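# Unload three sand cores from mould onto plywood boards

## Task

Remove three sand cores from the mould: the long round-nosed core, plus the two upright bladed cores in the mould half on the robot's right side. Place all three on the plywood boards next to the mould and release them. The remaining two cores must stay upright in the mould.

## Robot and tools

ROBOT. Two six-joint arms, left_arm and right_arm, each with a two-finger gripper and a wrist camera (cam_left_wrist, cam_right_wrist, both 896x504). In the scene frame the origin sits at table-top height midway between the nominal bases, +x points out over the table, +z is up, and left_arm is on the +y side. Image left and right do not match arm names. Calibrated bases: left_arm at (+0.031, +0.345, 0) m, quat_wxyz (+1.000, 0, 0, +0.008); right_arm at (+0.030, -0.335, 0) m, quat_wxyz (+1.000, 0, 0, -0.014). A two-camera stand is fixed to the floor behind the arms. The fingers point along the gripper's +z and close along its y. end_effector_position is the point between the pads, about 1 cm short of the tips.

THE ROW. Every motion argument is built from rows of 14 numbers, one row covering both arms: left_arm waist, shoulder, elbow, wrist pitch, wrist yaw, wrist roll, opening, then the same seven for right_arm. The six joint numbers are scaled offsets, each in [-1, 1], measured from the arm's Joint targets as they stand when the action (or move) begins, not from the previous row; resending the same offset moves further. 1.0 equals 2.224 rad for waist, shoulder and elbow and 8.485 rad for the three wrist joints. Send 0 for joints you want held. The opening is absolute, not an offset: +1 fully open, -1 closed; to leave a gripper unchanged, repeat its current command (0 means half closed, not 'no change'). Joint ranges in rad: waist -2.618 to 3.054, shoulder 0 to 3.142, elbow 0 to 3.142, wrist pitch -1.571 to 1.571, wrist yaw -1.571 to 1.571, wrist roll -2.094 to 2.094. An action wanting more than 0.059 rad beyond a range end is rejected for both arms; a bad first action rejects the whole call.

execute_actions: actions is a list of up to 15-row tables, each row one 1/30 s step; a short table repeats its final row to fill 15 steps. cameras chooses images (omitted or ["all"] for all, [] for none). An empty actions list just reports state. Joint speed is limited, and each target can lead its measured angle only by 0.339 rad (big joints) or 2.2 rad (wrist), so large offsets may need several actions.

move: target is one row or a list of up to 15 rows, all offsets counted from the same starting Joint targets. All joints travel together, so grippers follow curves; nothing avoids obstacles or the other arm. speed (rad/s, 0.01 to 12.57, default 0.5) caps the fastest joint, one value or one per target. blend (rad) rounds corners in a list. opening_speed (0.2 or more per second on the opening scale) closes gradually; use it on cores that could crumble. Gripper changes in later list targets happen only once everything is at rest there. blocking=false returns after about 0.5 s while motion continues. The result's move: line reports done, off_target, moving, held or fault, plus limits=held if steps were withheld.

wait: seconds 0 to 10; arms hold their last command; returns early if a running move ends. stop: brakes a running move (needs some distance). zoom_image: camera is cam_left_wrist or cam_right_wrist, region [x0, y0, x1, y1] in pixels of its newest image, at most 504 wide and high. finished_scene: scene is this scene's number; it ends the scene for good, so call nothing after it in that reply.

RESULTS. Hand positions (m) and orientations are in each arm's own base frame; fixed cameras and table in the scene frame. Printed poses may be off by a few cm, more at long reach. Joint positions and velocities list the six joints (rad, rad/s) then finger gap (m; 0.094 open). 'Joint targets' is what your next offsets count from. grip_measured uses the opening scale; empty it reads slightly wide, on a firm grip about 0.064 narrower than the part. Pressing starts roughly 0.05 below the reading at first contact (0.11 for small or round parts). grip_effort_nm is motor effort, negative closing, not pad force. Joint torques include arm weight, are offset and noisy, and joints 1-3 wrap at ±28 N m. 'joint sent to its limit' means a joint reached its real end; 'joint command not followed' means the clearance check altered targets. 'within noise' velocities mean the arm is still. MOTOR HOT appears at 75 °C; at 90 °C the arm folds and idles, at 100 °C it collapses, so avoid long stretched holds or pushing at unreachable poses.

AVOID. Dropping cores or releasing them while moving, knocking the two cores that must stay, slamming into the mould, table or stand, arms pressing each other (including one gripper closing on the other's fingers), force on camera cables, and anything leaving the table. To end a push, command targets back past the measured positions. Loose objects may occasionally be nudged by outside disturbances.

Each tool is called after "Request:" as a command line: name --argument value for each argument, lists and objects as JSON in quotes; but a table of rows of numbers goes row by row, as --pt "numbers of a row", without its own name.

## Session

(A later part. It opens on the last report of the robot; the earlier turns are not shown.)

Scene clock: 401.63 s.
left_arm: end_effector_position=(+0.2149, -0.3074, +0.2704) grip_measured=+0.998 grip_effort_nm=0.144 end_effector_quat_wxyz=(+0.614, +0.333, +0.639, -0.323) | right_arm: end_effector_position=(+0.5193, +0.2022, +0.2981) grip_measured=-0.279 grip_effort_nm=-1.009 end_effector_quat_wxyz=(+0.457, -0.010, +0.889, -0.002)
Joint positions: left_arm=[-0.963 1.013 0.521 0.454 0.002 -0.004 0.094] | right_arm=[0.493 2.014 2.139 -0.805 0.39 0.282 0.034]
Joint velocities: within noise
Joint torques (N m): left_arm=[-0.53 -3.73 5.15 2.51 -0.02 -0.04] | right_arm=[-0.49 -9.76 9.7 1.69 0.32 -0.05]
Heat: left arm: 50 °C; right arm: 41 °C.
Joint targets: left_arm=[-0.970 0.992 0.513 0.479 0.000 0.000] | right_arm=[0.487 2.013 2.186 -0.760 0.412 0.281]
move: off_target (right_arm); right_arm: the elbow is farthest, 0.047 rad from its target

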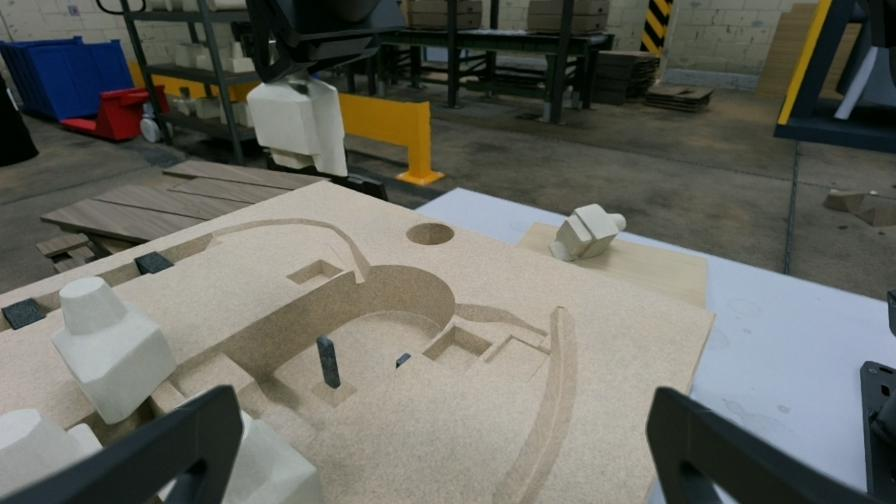

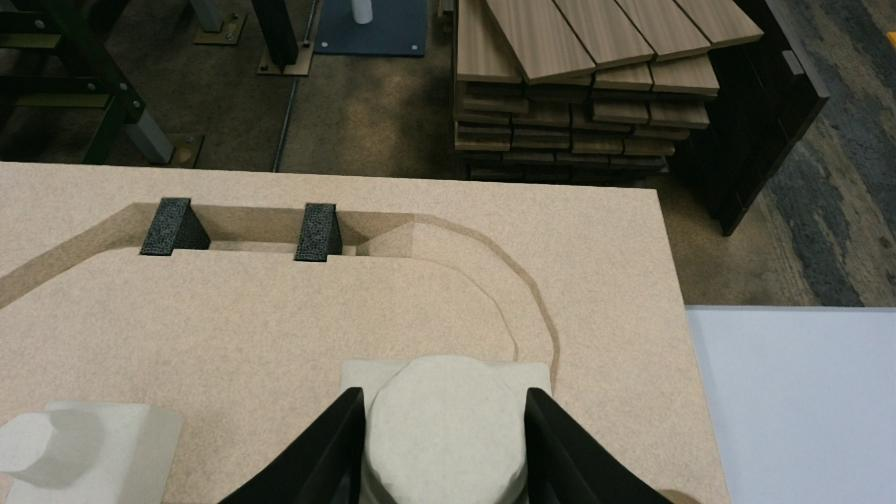

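Request:
move --pt "0 0 0 0 0 0 1 -0.3314 -0.1183 -0.0881 -0.0613 -0.0486 0.0435 -0.6" --pt "0 0 0 0 0 0 1 -0.6295 -0.0836 -0.2397 -0.0949 -0.1115 0.0871 -0.6" --speed 0.5 --blend 0.1

Request:
zoom_image --camera "cam_left_wrist" --region '[510, 80, 810, 300]'

Scene clock: 417.87 s.
left_arm: end_effector_position=(+0.2149, -0.3074, +0.2704) grip_measured=+0.998 grip_effort_nm=0.139 end_effector_quat_wxyz=(+0.614, +0.333, +0.639, -0.323) | right_arm: end_effector_position=(+0.2554, -0.1920, +0.1631) grip_measured=-0.279 grip_effort_nm=-1.009 end_effector_quat_wxyz=(-0.076, +0.804, +0.540, +0.238)
Joint positions: left_arm=[-0.963 1.013 0.521 0.454 0.002 -0.004 0.094] | right_arm=[-0.916 1.827 1.652 -1.529 -0.488 1.009 0.034]
Joint velocities: within noise
Joint torques (N m): left_arm=[-0.47 -3.64 5.08 2.48 -0.01 -0.03] | right_arm=[0.23 -7.27 5.01 -0.43 -0.65 0.04]
Heat: left arm: 51 °C; right arm: 41 °C.
Joint targets: left_arm=[-0.970 0.992 0.513 0.479 0.000 0.000] | right_arm=[-0.913 1.827 1.653 -1.565 -0.534 1.020]
move: off_target (right_arm); right_arm: the wrist yaw is farthest, 0.046 rad from its target

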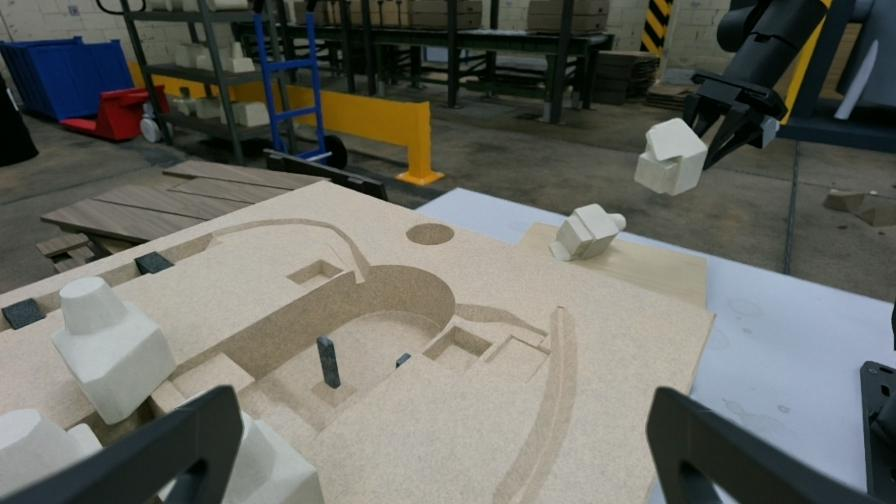

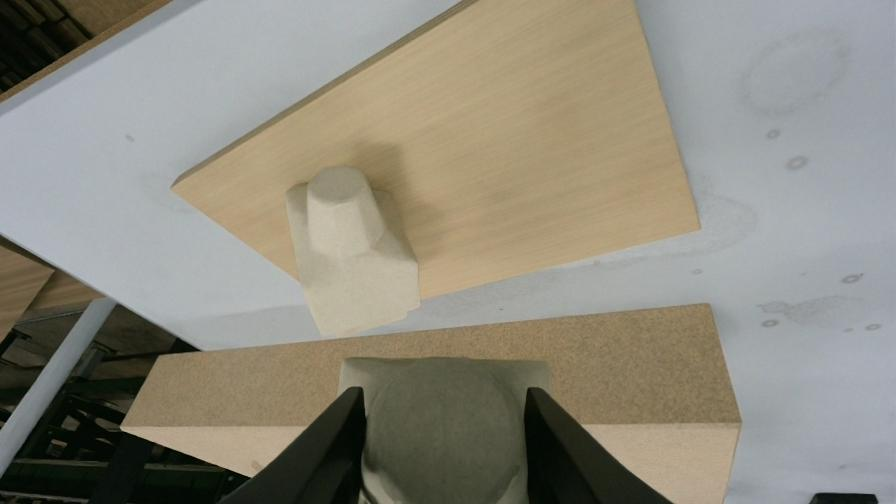

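Scaled by 1.680.

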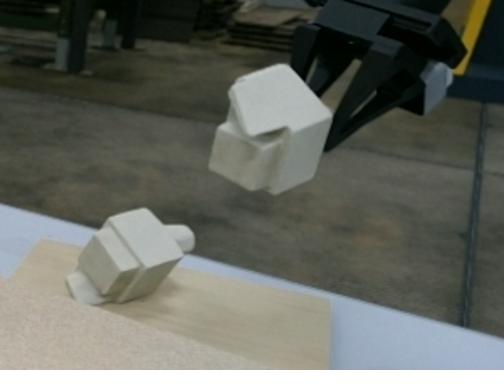

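Request:
move --target '[0,0,0,0,0,0,1,0,0.0306,-0.1421,0.0325,0,0,-0.6]' --speed 0.3

Request:
zoom_image --camera "cam_left_wrist" --region '[510, 130, 710, 280]'

Scene clock: 423.13 s.
left_arm: end_effector_position=(+0.2149, -0.3074, +0.2704) grip_measured=+0.998 grip_effort_nm=0.139 end_effector_quat_wxyz=(+0.614, +0.333, +0.639, -0.323) | right_arm: end_effector_position=(+0.2409, -0.1724, +0.0692) grip_measured=-0.280 grip_effort_nm=-1.004 end_effector_quat_wxyz=(-0.138, +0.808, +0.523, +0.234)
Joint positions: left_arm=[-0.963 1.013 0.521 0.454 0.002 -0.004 0.094] | right_arm=[-0.916 1.893 1.336 -1.277 -0.491 1.01 0.034]
Joint velocities: within noise
Joint torques (N m): left_arm=[-0.47 -3.67 5.2 2.49 0.01 -0.03] | right_arm=[0.21 -7.28 4.57 -0.44 -0.65 0.06]
Heat: left arm: 51 °C; right arm: 40 °C.
Joint targets: left_arm=[-0.970 0.992 0.513 0.479 0.000 0.000] | right_arm=[-0.913 1.895 1.337 -1.289 -0.534 1.020]
move: off_target (right_arm); right_arm: the wrist yaw is farthest, 0.043 rad from its target

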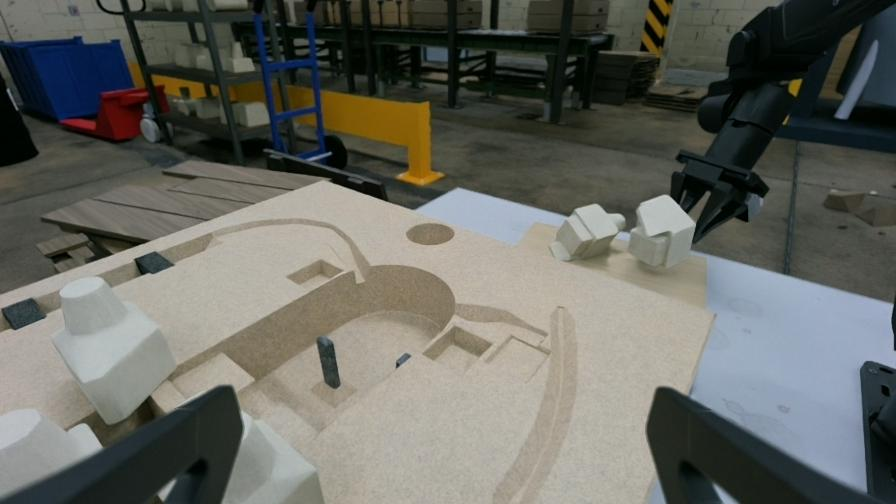

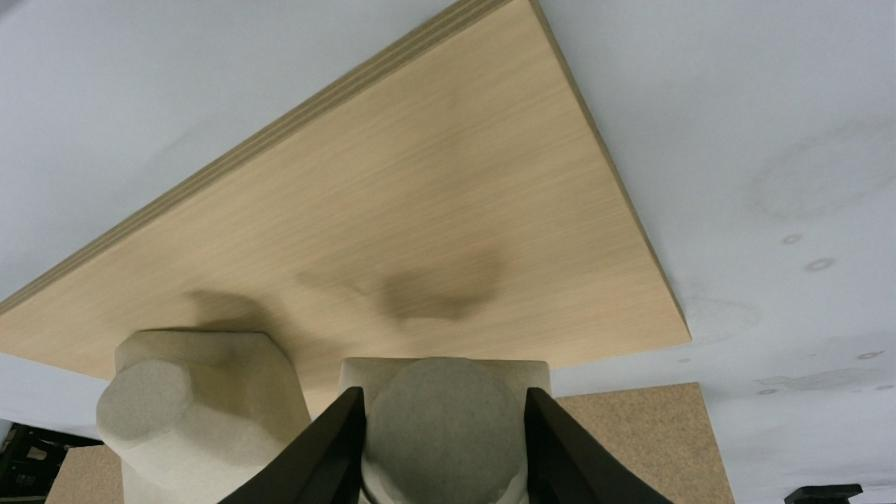

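Scaled by 2.520.

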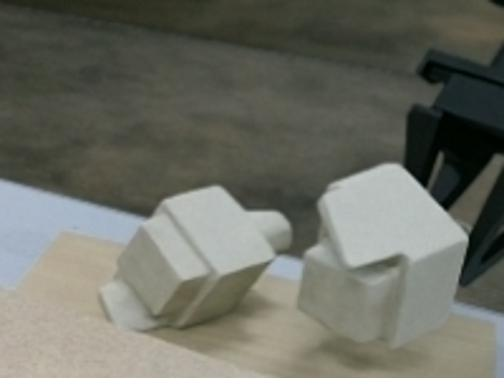

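Request:
move --target '[0,0,0,0,0,0,1,0,0.006,-0.028,0.0065,0,0,-0.6]' --speed 0.15 --cameras '["cam_right_wrist"]'

Request:
move --target '[0,0,0,0,0,0,1,0,0.003,-0.014,0.003,0,0,-0.6]' --speed 0.15

Request:
zoom_image --camera "cam_left_wrist" --region '[510, 130, 710, 280]'

Scene clock: 427.77 s.
left_arm: end_effector_position=(+0.2149, -0.3074, +0.2704) grip_measured=+0.998 grip_effort_nm=0.134 end_effector_quat_wxyz=(+0.614, +0.333, +0.639, -0.323) | right_arm: end_effector_position=(+0.2368, -0.1670, +0.0525) grip_measured=-0.280 grip_effort_nm=-1.004 end_effector_quat_wxyz=(-0.146, +0.808, +0.521, +0.234)
Joint positions: left_arm=[-0.963 1.013 0.521 0.454 0.002 -0.004 0.094] | right_arm=[-0.916 1.904 1.276 -1.221 -0.491 1.01 0.034]
Joint velocities: within noise
Joint torques (N m): left_arm=[-0.51 -3.71 5.08 2.47 0.01 -0.04] | right_arm=[0.2 -7.02 4.3 -0.44 -0.65 0.07]
Heat: left arm: 51 °C; right arm: 41 °C.
Joint targets: left_arm=[-0.970 0.992 0.513 0.479 0.000 0.000] | right_arm=[-0.913 1.908 1.275 -1.234 -0.534 1.020]
move: off_target (right_arm); right_arm: the wrist yaw is farthest, 0.043 rad from its target
Images, in order (width x height): cam_right_wrist 896x504.

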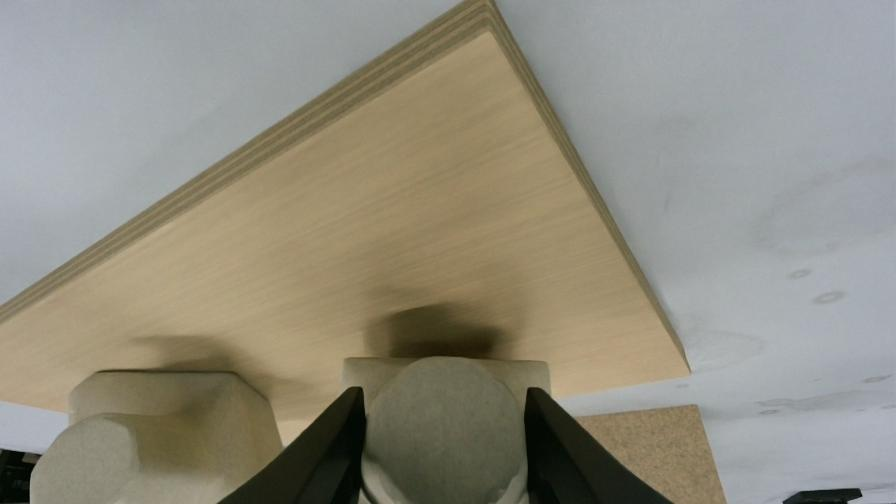

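Scene clock: 428.70 s.
left_arm: end_effector_position=(+0.2149, -0.3074, +0.2704) grip_measured=+0.998 grip_effort_nm=0.134 end_effector_quat_wxyz=(+0.614, +0.333, +0.639, -0.323) | right_arm: end_effector_position=(+0.2342, -0.1635, +0.0443) grip_measured=-0.280 grip_effort_nm=-1.004 end_effector_quat_wxyz=(-0.150, +0.808, +0.520, +0.234)
Joint positions: left_arm=[-0.963 1.013 0.521 0.454 0.002 -0.004 0.094] | right_arm=[-0.916 1.909 1.246 -1.195 -0.491 1.01 0.034]
Joint velocities: within noise
Joint torques (N m): left_arm=[-0.46 -3.67 5.15 2.5 0 -0.01] | right_arm=[0.23 -6.93 4.14 -0.48 -0.64 0.07]
Heat: left arm: 51 °C; right arm: 41 °C.
Joint targets: left_arm=[-0.970 0.992 0.513 0.479 0.000 0.000] | right_arm=[-0.913 1.915 1.244 -1.209 -0.534 1.020]
move: off_target (right_arm); right_arm: the wrist yaw is farthest, 0.043 rad from its target

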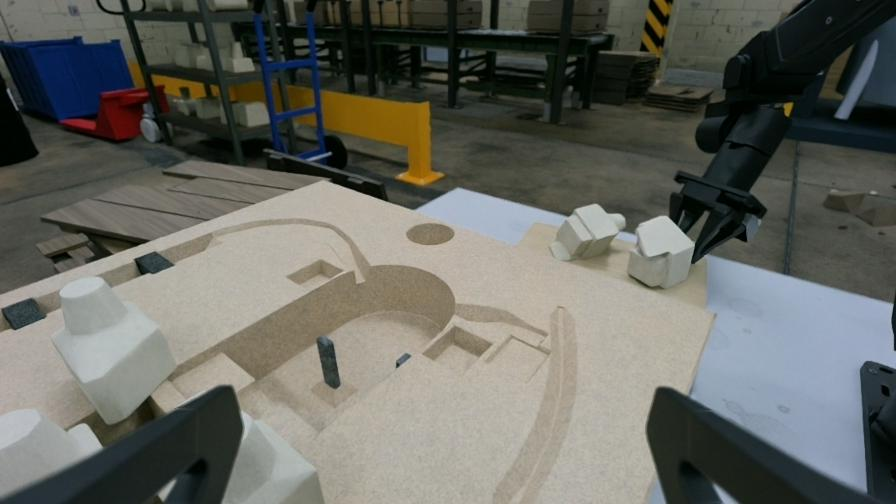

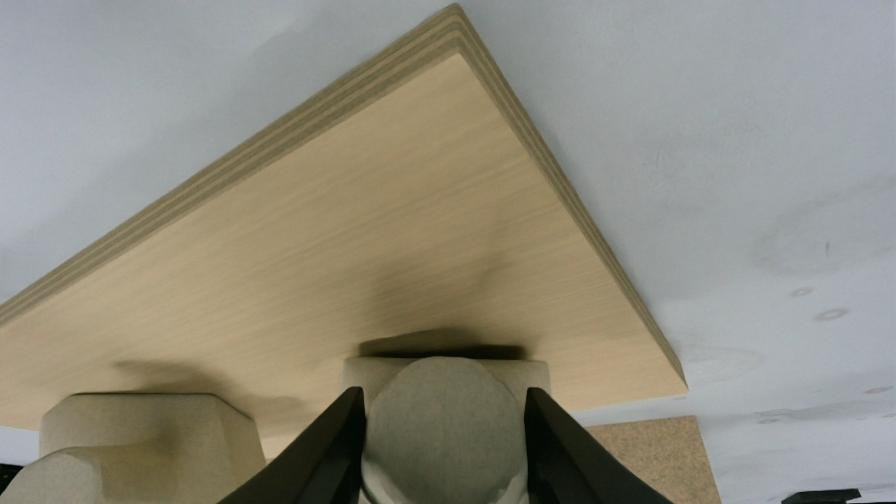

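Scaled by 2.520.

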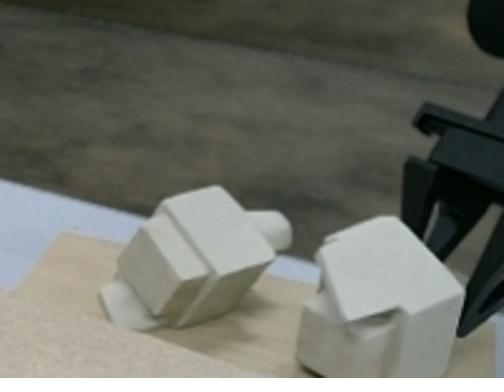

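Request:
move --target '[0,0,0,0,0,0,1,0,0.002,-0.010,0.0022,0,0,-0.6]' --speed 0.12

Request:
zoom_image --camera "cam_left_wrist" --region '[560, 150, 760, 300]'

Scene clock: 431.47 s.
left_arm: end_effector_position=(+0.2149, -0.3074, +0.2704) grip_measured=+0.998 grip_effort_nm=0.134 end_effector_quat_wxyz=(+0.614, +0.333, +0.639, -0.323) | right_arm: end_effector_position=(+0.2344, -0.1602, +0.0415) grip_measured=-0.280 grip_effort_nm=-1.004 end_effector_quat_wxyz=(-0.152, +0.807, +0.517, +0.240)
Joint positions: left_arm=[-0.963 1.013 0.521 0.454 0.002 -0.004 0.094] | right_arm=[-0.916 1.909 1.228 -1.181 -0.505 1.01 0.034]
Joint velocities: within noise
Joint torques (N m): left_arm=[-0.44 -3.59 5.16 2.5 0 -0.03] | right_arm=[0.2 -6.57 3.82 -0.43 -0.52 0.07]
Heat: left arm: 51 °C; right arm: 41 °C.
Joint targets: left_arm=[-0.970 0.992 0.513 0.479 0.000 0.000] | right_arm=[-0.913 1.919 1.222 -1.190 -0.534 1.020]
move: done

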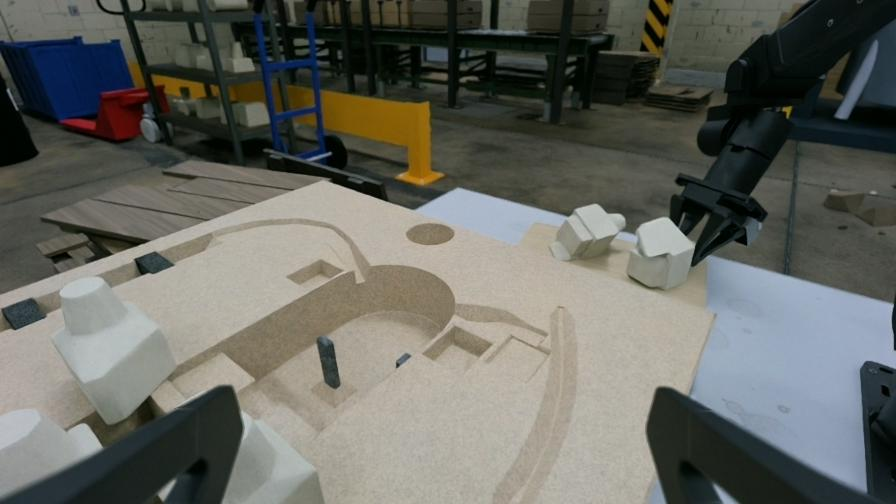

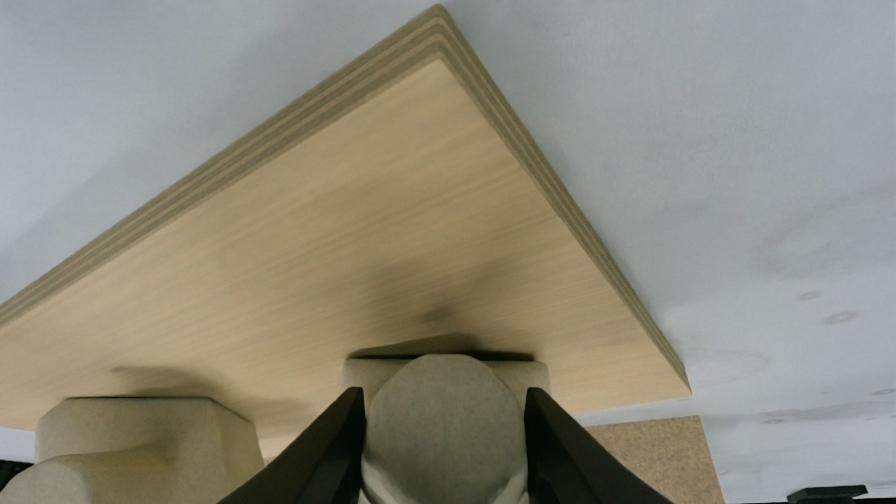

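Scaled by 2.520.

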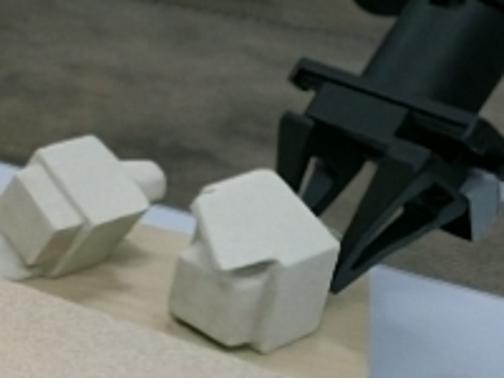

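Request:
move --target '[0,0,0,0,0,0,1,0,0.002,-0.010,0.0022,0.0012,0,-0.6]' --speed 0.12

Request:
zoom_image --camera "cam_left_wrist" --region '[560, 150, 760, 300]'

Scene clock: 435.43 s.
left_arm: end_effector_position=(+0.2149, -0.3074, +0.2704) grip_measured=+0.998 grip_effort_nm=0.134 end_effector_quat_wxyz=(+0.614, +0.333, +0.639, -0.323) | right_arm: end_effector_position=(+0.2344, -0.1581, +0.0393) grip_measured=-0.280 grip_effort_nm=-1.004 end_effector_quat_wxyz=(-0.153, +0.807, +0.516, +0.244)
Joint positions: left_arm=[-0.963 1.013 0.521 0.454 0.002 -0.004 0.094] | right_arm=[-0.916 1.909 1.214 -1.17 -0.513 1.01 0.034]
Joint velocities: within noise
Joint torques (N m): left_arm=[-0.5 -3.77 5.18 2.49 0 -0.02] | right_arm=[0.21 -6.17 3.1 -0.37 -0.35 0.07]
Heat: left arm: 51 °C; right arm: 40 °C.
Joint targets: left_arm=[-0.970 0.992 0.513 0.479 0.000 0.000] | right_arm=[-0.913 1.924 1.199 -1.171 -0.524 1.020]
move: done

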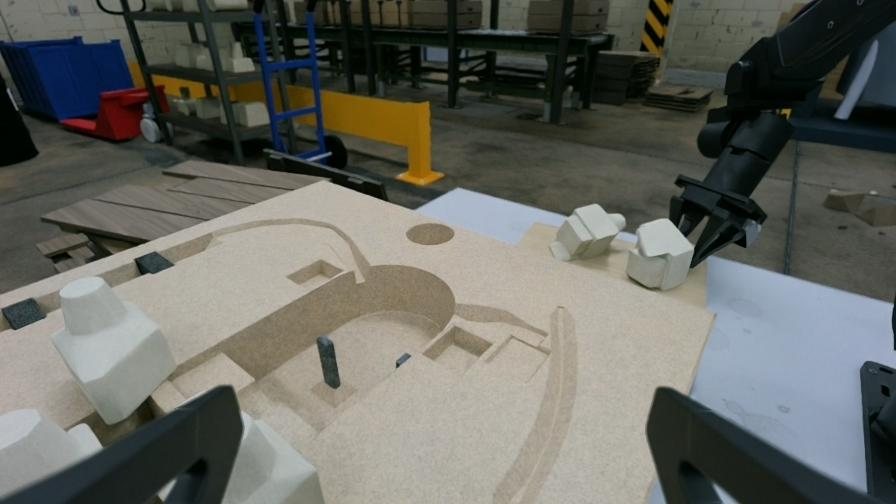

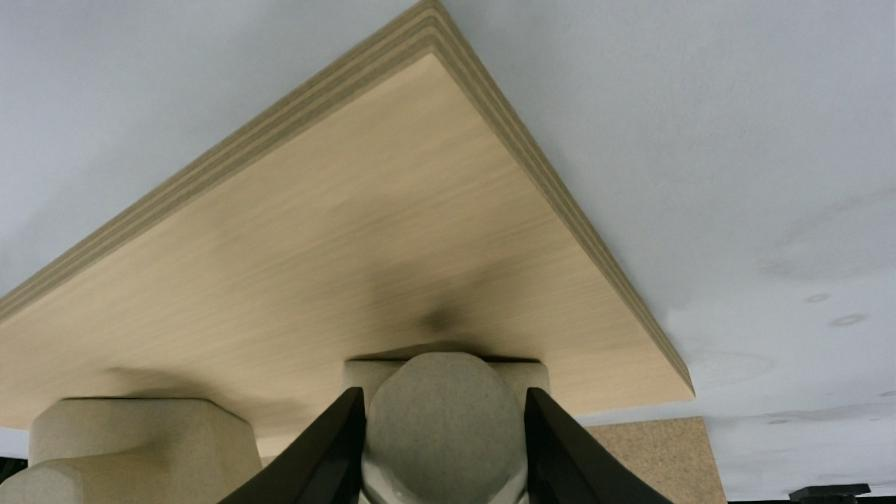

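Scaled by 2.520.

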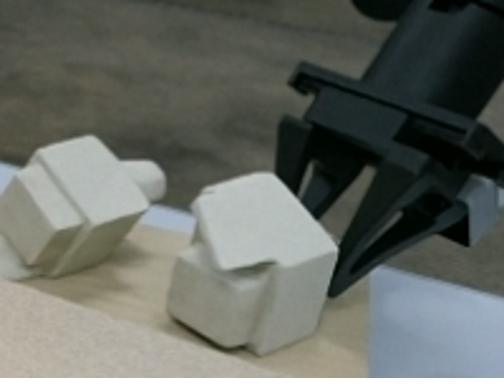

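Request:
move --target '[0,0,0,0,0,0,1,0,0.0015,-0.009,0.002,0.0012,0,-0.6]' --speed 0.12 --cameras '["cam_right_wrist"]'

Request:
move --target '[0,0,0,0,0,0,1,0,-0.003,0.01,-0.0015,0,0,0.1]' --opening_speed 0.5 --speed 0.1

Request:
zoom_image --camera "cam_left_wrist" --region '[560, 150, 760, 300]'

Scene clock: 439.43 s.
left_arm: end_effector_position=(+0.2149, -0.3074, +0.2704) grip_measured=+0.998 grip_effort_nm=0.134 end_effector_quat_wxyz=(+0.614, +0.333, +0.639, -0.323) | right_arm: end_effector_position=(+0.2348, -0.1560, +0.0383) grip_measured=-0.280 grip_effort_nm=-1.004 end_effector_quat_wxyz=(-0.155, +0.806, +0.514, +0.249)
Joint positions: left_arm=[-0.963 1.013 0.521 0.454 0.002 -0.004 0.094] | right_arm=[-0.916 1.909 1.205 -1.163 -0.524 1.01 0.034]
Joint velocities: within noise
Joint torques (N m): left_arm=[-0.5 -3.74 5.22 2.48 0 -0.04] | right_arm=[0.23 -5.9 2.32 -0.27 -0.15 0.07]
Heat: left arm: 51 °C; right arm: 40 °C.
Joint targets: left_arm=[-0.970 0.992 0.513 0.479 0.000 0.000] | right_arm=[-0.913 1.927 1.179 -1.154 -0.514 1.020]
move: done
Images, in order (width x height): cam_right_wrist 896x504.

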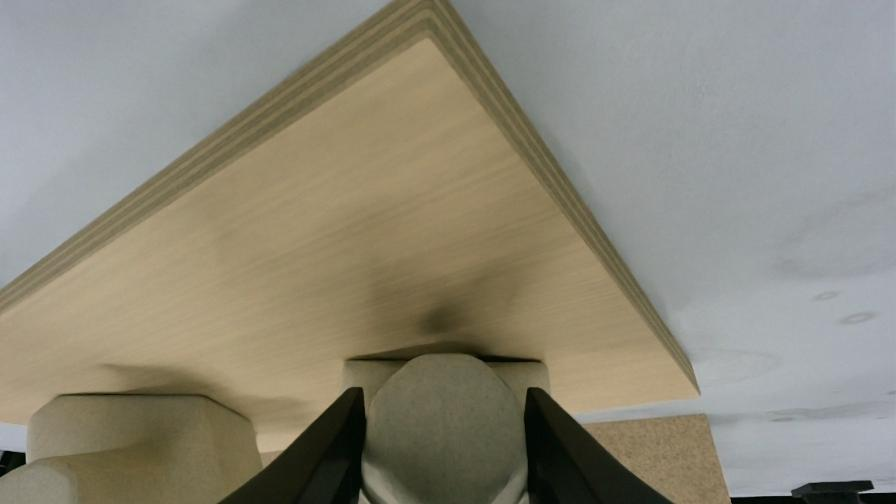

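Scene clock: 441.03 s.
left_arm: end_effector_position=(+0.2149, -0.3074, +0.2704) grip_measured=+0.998 grip_effort_nm=0.139 end_effector_quat_wxyz=(+0.614, +0.333, +0.639, -0.323) | right_arm: end_effector_position=(+0.2335, -0.1567, +0.0374) grip_measured=+0.097 grip_effort_nm=0.178 end_effector_quat_wxyz=(-0.155, +0.807, +0.515, +0.244)
Joint positions: left_arm=[-0.963 1.013 0.521 0.454 0.002 -0.004 0.094] | right_arm=[-0.916 1.909 1.205 -1.163 -0.514 1.01 0.052]
Joint velocities: within noise
Joint torques (N m): left_arm=[-0.47 -3.82 5.16 2.48 0.02 -0.03] | right_arm=[0.24 -6.39 3.99 -0.38 -0.23 0.07]
Heat: left arm: 51 °C; right arm: 40 °C.
Joint targets: left_arm=[-0.970 0.992 0.513 0.479 0.000 0.000] | right_arm=[-0.913 1.920 1.201 -1.167 -0.514 1.020]
move: done

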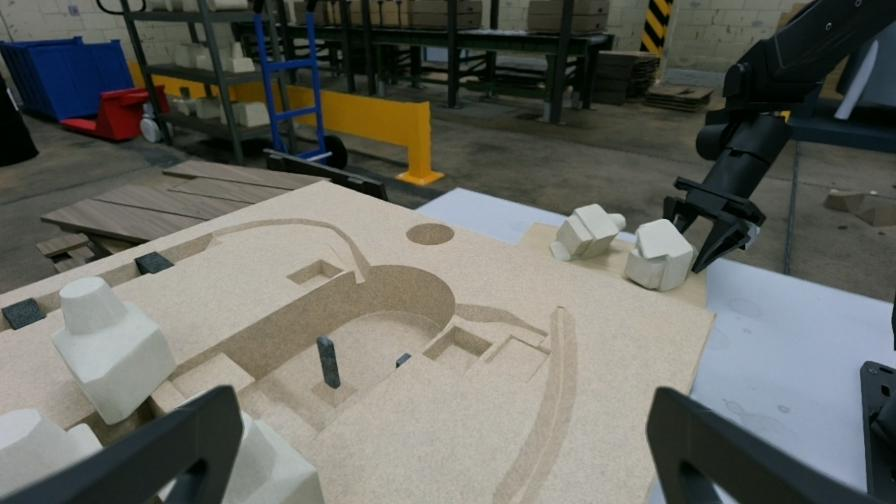

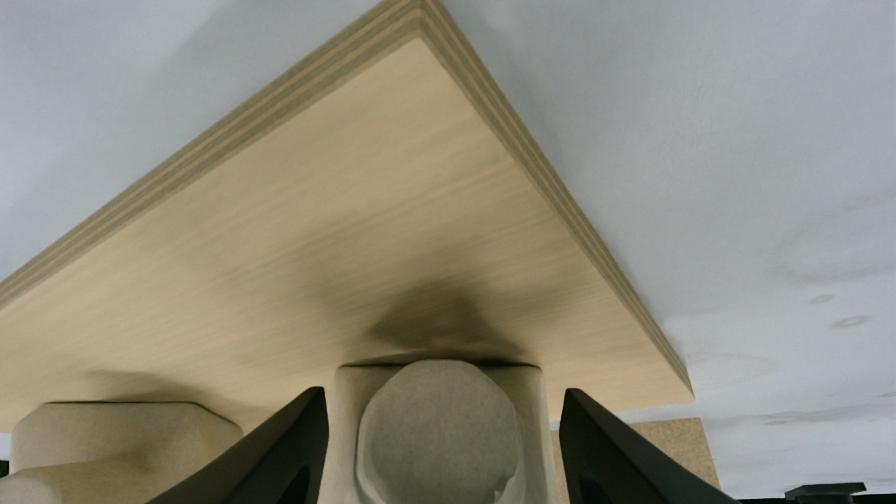

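Scaled by 2.520.

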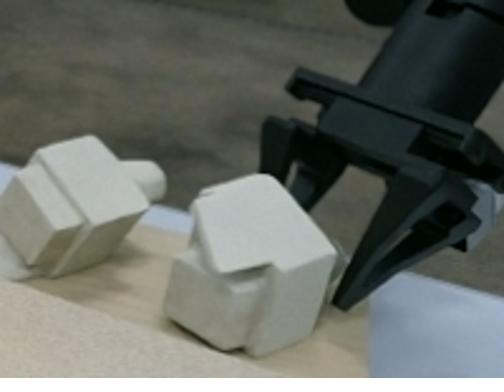

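Request:
move --pt "0.0764 0.2734 0.5562 -0.1272 -0.0354 -0.0236 1 0 -0.0418 0.2023 -0.0465 0 0 0.1" --pt "0.1192 0.3856 0.5567 -0.1426 -0.0598 -0.0575 1 0 -0.0418 0.2023 -0.0465 0 0 0.1" --speed 0.6 --blend 0.1

Scene clock: 454.73 s.
left_arm: end_effector_position=(+0.4315, -0.2559, +0.2314) grip_measured=+0.998 grip_effort_nm=0.139 end_effector_quat_wxyz=(+0.410, +0.019, +0.912, -0.005) | right_arm: end_effector_position=(+0.2543, -0.1842, +0.1504) grip_measured=+0.097 grip_effort_nm=0.178 end_effector_quat_wxyz=(-0.111, +0.805, +0.528, +0.247)
Joint positions: left_arm=[-0.706 1.848 1.732 -0.732 -0.485 -0.477 0.094] | right_arm=[-0.916 1.86 1.625 -1.541 -0.513 1.011 0.052]
Joint velocities: within noise
Joint torques (N m): left_arm=[0.06 -8.46 7.05 1.66 -0.44 -0.2] | right_arm=[0.2 -10.14 6.93 -0.42 -0.25 0.07]
Heat: left arm: 51 °C; right arm: 41 °C.
Joint targets: left_arm=[-0.704 1.849 1.751 -0.731 -0.507 -0.488] | right_arm=[-0.913 1.827 1.651 -1.562 -0.514 1.020]
move: done

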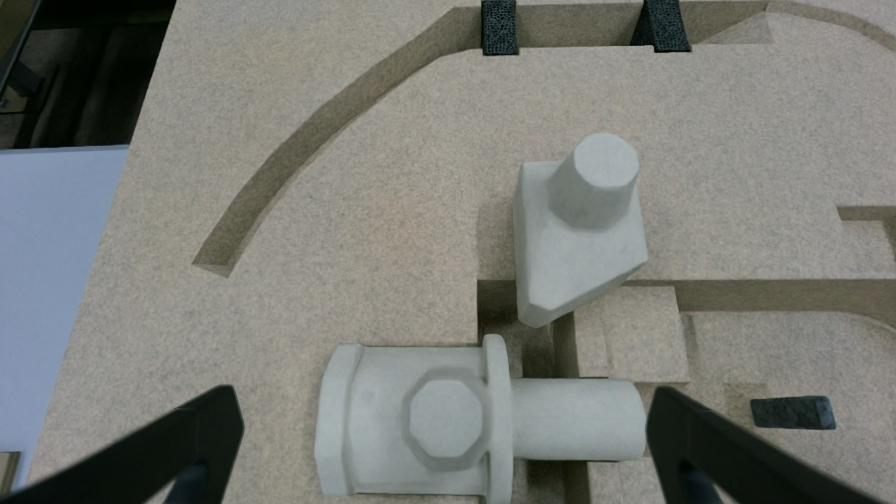

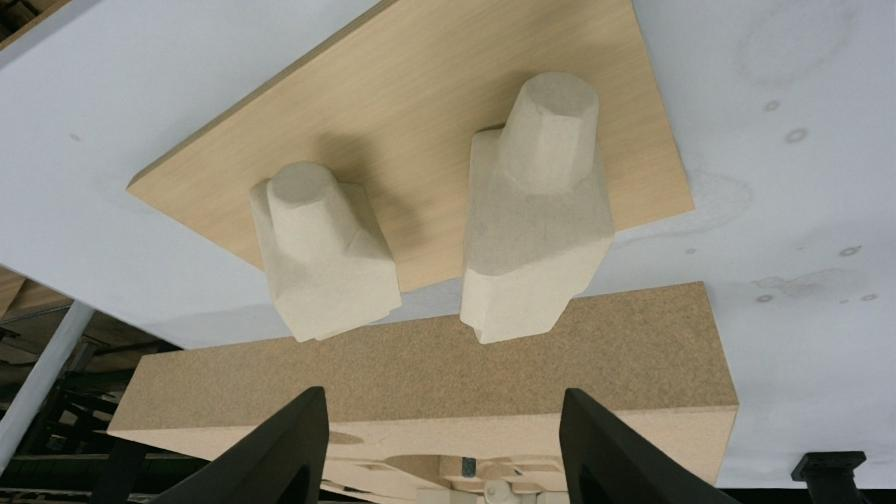

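Request:
move --target '[0.0062,-0.1476,0.042,-0.0025,-0.0012,0,0.35,0,0,0,0,0,0,0.1]' --speed 0.4

Scene clock: 463.03 s.
left_arm: end_effector_position=(+0.3876, -0.2112, +0.4098) grip_measured=+0.352 grip_effort_nm=-0.081 end_effector_quat_wxyz=(+0.543, -0.040, +0.832, -0.109) | right_arm: end_effector_position=(+0.2542, -0.1840, +0.1505) grip_measured=+0.097 grip_effort_nm=0.178 end_effector_quat_wxyz=(-0.111, +0.805, +0.528, +0.247)
Joint positions: left_arm=[-0.699 1.535 1.828 -0.751 -0.501 -0.479 0.064] | right_arm=[-0.916 1.86 1.625 -1.542 -0.513 1.011 0.052]
Joint velocities: within noise
Joint torques (N m): left_arm=[0.72 -6.5 6.5 2 -0.32 -0.16] | right_arm=[0.21 -10.1 6.93 -0.4 -0.24 0.07]
Heat: left arm: 49 °C; right arm: 44 °C.
Joint targets: left_arm=[-0.691 1.521 1.845 -0.753 -0.518 -0.488] | right_arm=[-0.913 1.827 1.651 -1.562 -0.514 1.020]
move: done

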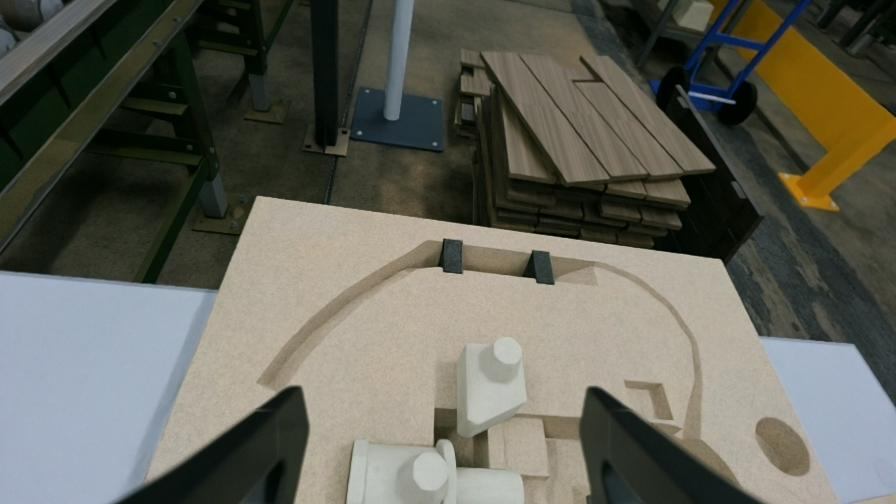

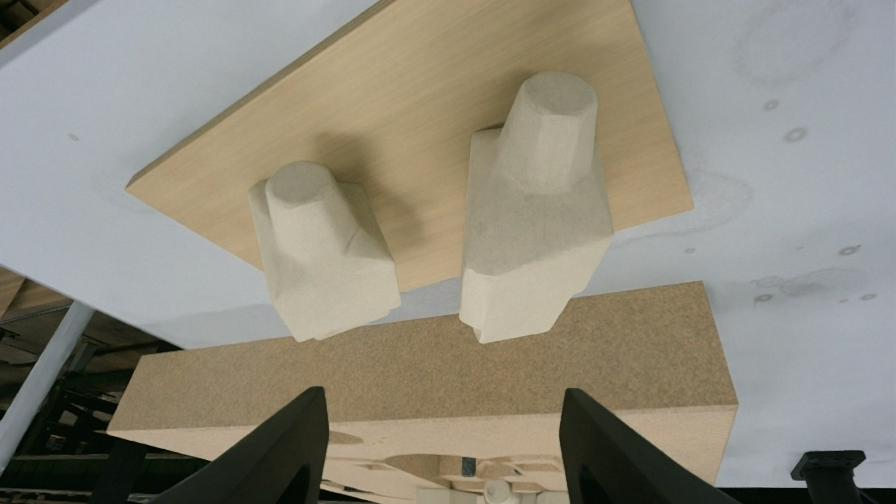

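Request:
move --pt "-0.0058 0.1475 -0.036 0.0026 -0.0012 -0.0012 0.35 0 0 0 0 0 0 0.1" --pt "-0.0058 0.1538 -0.1897 0.0445 -0.0012 -0.0012 0.35 0 0 0 0 0 0 0.1" --speed 0.4 --blend 0.03

Scene clock: 470.17 s.
left_arm: end_effector_position=(+0.4374, -0.2520, +0.1611) grip_measured=+0.352 grip_effort_nm=-0.081 end_effector_quat_wxyz=(+0.426, +0.003, +0.905, -0.007) | right_arm: end_effector_position=(+0.2541, -0.1839, +0.1505) grip_measured=+0.097 grip_effort_nm=0.178 end_effector_quat_wxyz=(-0.112, +0.805, +0.528, +0.247)
Joint positions: left_arm=[-0.699 1.849 1.428 -0.394 -0.506 -0.488 0.064] | right_arm=[-0.916 1.86 1.625 -1.542 -0.513 1.011 0.052]
Joint velocities: within noise
Joint torques (N m): left_arm=[-0.36 -7.58 5.03 1.9 -0.46 -0.19] | right_arm=[0.21 -10.13 6.95 -0.39 -0.25 0.06]
Heat: left arm: 47 °C; right arm: 45 °C.
Joint targets: left_arm=[-0.704 1.863 1.423 -0.375 -0.528 -0.498] | right_arm=[-0.913 1.827 1.651 -1.562 -0.514 1.020]
move: done

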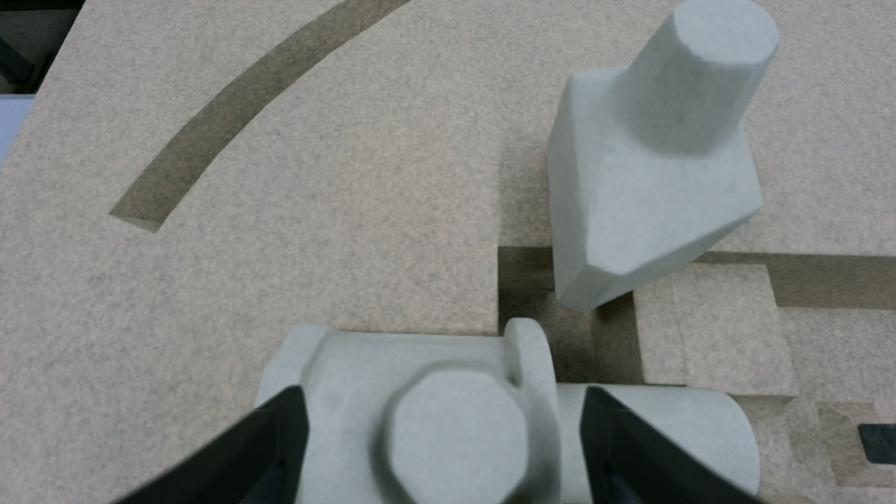

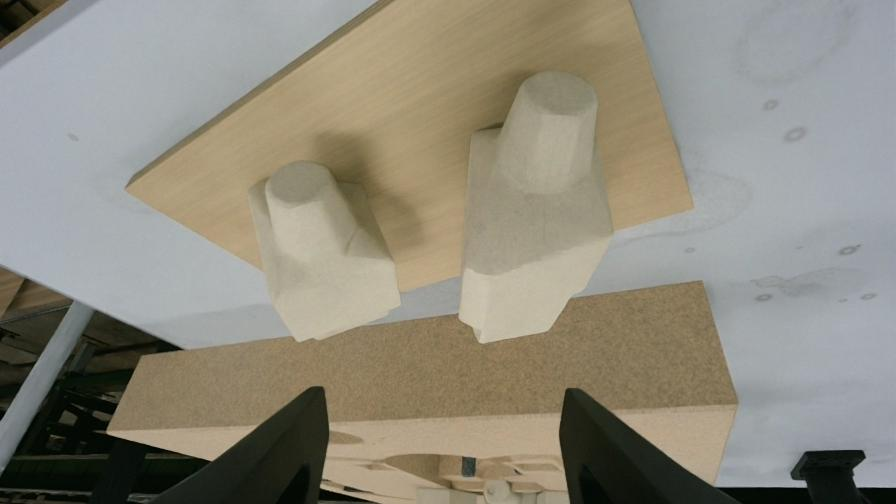

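Request:
move --target '[0,0.0067,-0.0112,0.0045,0,0,0.35,0,0,0,0,0,0,0.1]' --speed 0.2 --cameras '["cam_left_wrist"]'

Scene clock: 479.87 s.
left_arm: end_effector_position=(+0.4388, -0.2532, +0.1530) grip_measured=+0.352 grip_effort_nm=-0.081 end_effector_quat_wxyz=(+0.428, +0.002, +0.904, -0.008) | right_arm: end_effector_position=(+0.2541, -0.1839, +0.1505) grip_measured=+0.097 grip_effort_nm=0.178 end_effector_quat_wxyz=(-0.112, +0.805, +0.528, +0.247)
Joint positions: left_arm=[-0.699 1.86 1.406 -0.356 -0.506 -0.488 0.064] | right_arm=[-0.916 1.86 1.625 -1.543 -0.513 1.011 0.052]
Joint velocities: within noise
Joint torques (N m): left_arm=[-0.39 -7.3 4.77 1.9 -0.49 -0.18] | right_arm=[0.21 -10.13 6.93 -0.39 -0.24 0.07]
Heat: left arm: 46 °C; right arm: 46 °C.
Joint targets: left_arm=[-0.704 1.878 1.398 -0.337 -0.528 -0.498] | right_arm=[-0.913 1.827 1.651 -1.562 -0.514 1.020]
move: done
Images, in order (width x height): cam_left_wrist 896x504.

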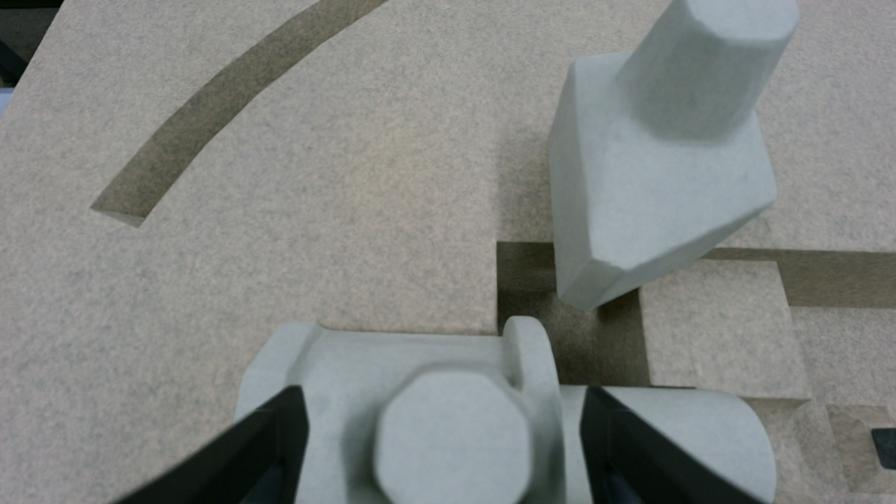

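Request:
move --target '[0,0,0,0,0,0,-0.55,0,0,0,0,0,0,0.1]' --opening_speed 0.7 --cameras '["cam_left_wrist"]'

Scene clock: 483.30 s.
left_arm: end_effector_position=(+0.4393, -0.2533, +0.1536) grip_measured=-0.275 grip_effort_nm=-0.999 end_effector_quat_wxyz=(+0.430, +0.001, +0.903, -0.009) | right_arm: end_effector_position=(+0.2541, -0.1839, +0.1505) grip_measured=+0.097 grip_effort_nm=0.173 end_effector_quat_wxyz=(-0.112, +0.805, +0.528, +0.247)
Joint positions: left_arm=[-0.699 1.86 1.406 -0.353 -0.508 -0.489 0.034] | right_arm=[-0.916 1.86 1.625 -1.543 -0.513 1.011 0.052]
Joint velocities: within noise
Joint torques (N m): left_arm=[-0.31 -7.38 4.77 1.87 -0.43 -0.17] | right_arm=[0.21 -10.14 6.9 -0.39 -0.25 0.07]
Heat: left arm: 46 °C; right arm: 47 °C.
Joint targets: left_arm=[-0.704 1.878 1.398 -0.337 -0.528 -0.498] | right_arm=[-0.913 1.827 1.651 -1.562 -0.514 1.020]
move: done
Images, in order (width x height): cam_left_wrist 896x504.

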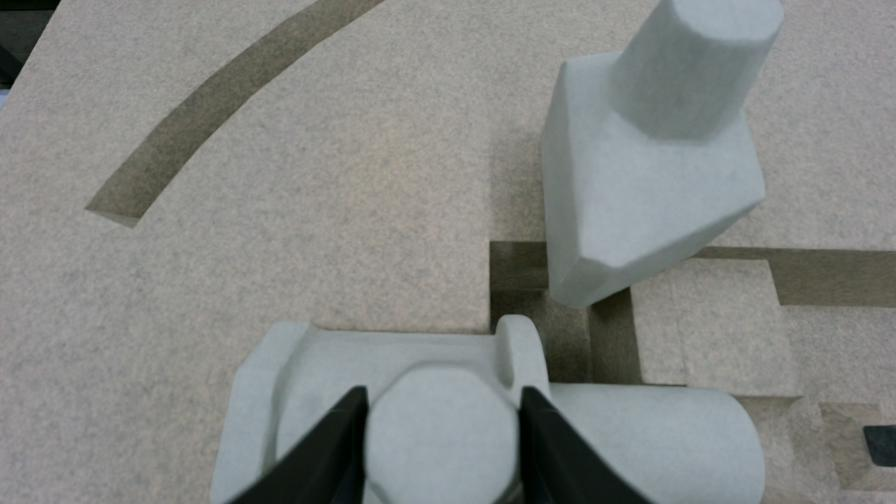

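Request:
move --pt "0 -0.0216 0.0908 -0.0239 -0.0035 0 -0.6 0 0 0 0 0 0 0.1" --pt "0 -0.0171 0.1794 -0.0454 -0.0035 0 -0.6 0 0 0 0 0 0 0.1" --pt "0 0.0211 0.3548 -0.0805 -0.0035 0 -0.6 0 0 0 0 0 0 0.1" --speed '[0.2,0.3,0.4]' --blend 0.02

Scene clock: 492.07 s.
left_arm: end_effector_position=(+0.4262, -0.2453, +0.2913) grip_measured=-0.275 grip_effort_nm=-0.999 end_effector_quat_wxyz=(+0.391, +0.011, +0.920, +0.012) | right_arm: end_effector_position=(+0.2540, -0.1838, +0.1505) grip_measured=+0.097 grip_effort_nm=0.178 end_effector_quat_wxyz=(-0.112, +0.805, +0.528, +0.247)
Joint positions: left_arm=[-0.699 1.937 2.133 -1.104 -0.493 -0.502 0.034] | right_arm=[-0.916 1.86 1.625 -1.543 -0.513 1.011 0.052]
Joint velocities: within noise
Joint torques (N m): left_arm=[-0.39 -9.54 9.44 2.5 -0.97 -0.01] | right_arm=[0.2 -10.13 6.93 -0.39 -0.25 0.05]
Heat: left arm: 46 °C; right arm: 47 °C.
Joint targets: left_arm=[-0.704 1.925 2.187 -1.020 -0.558 -0.498] | right_arm=[-0.913 1.827 1.651 -1.562 -0.514 1.020]
move: off_target (left_arm); left_arm: the wrist pitch is farthest, 0.083 rad from its target

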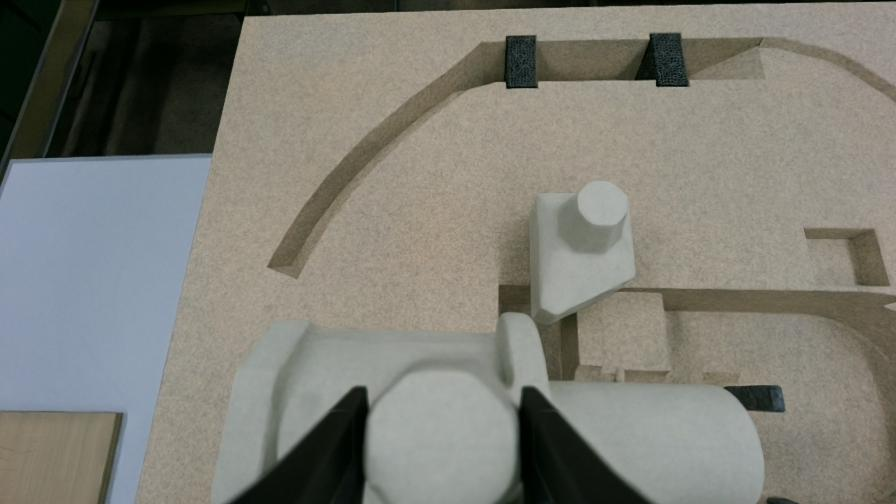

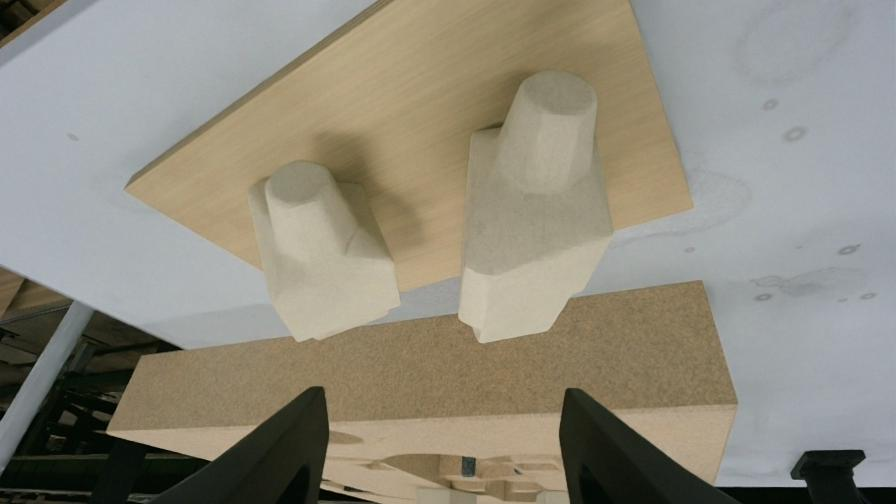

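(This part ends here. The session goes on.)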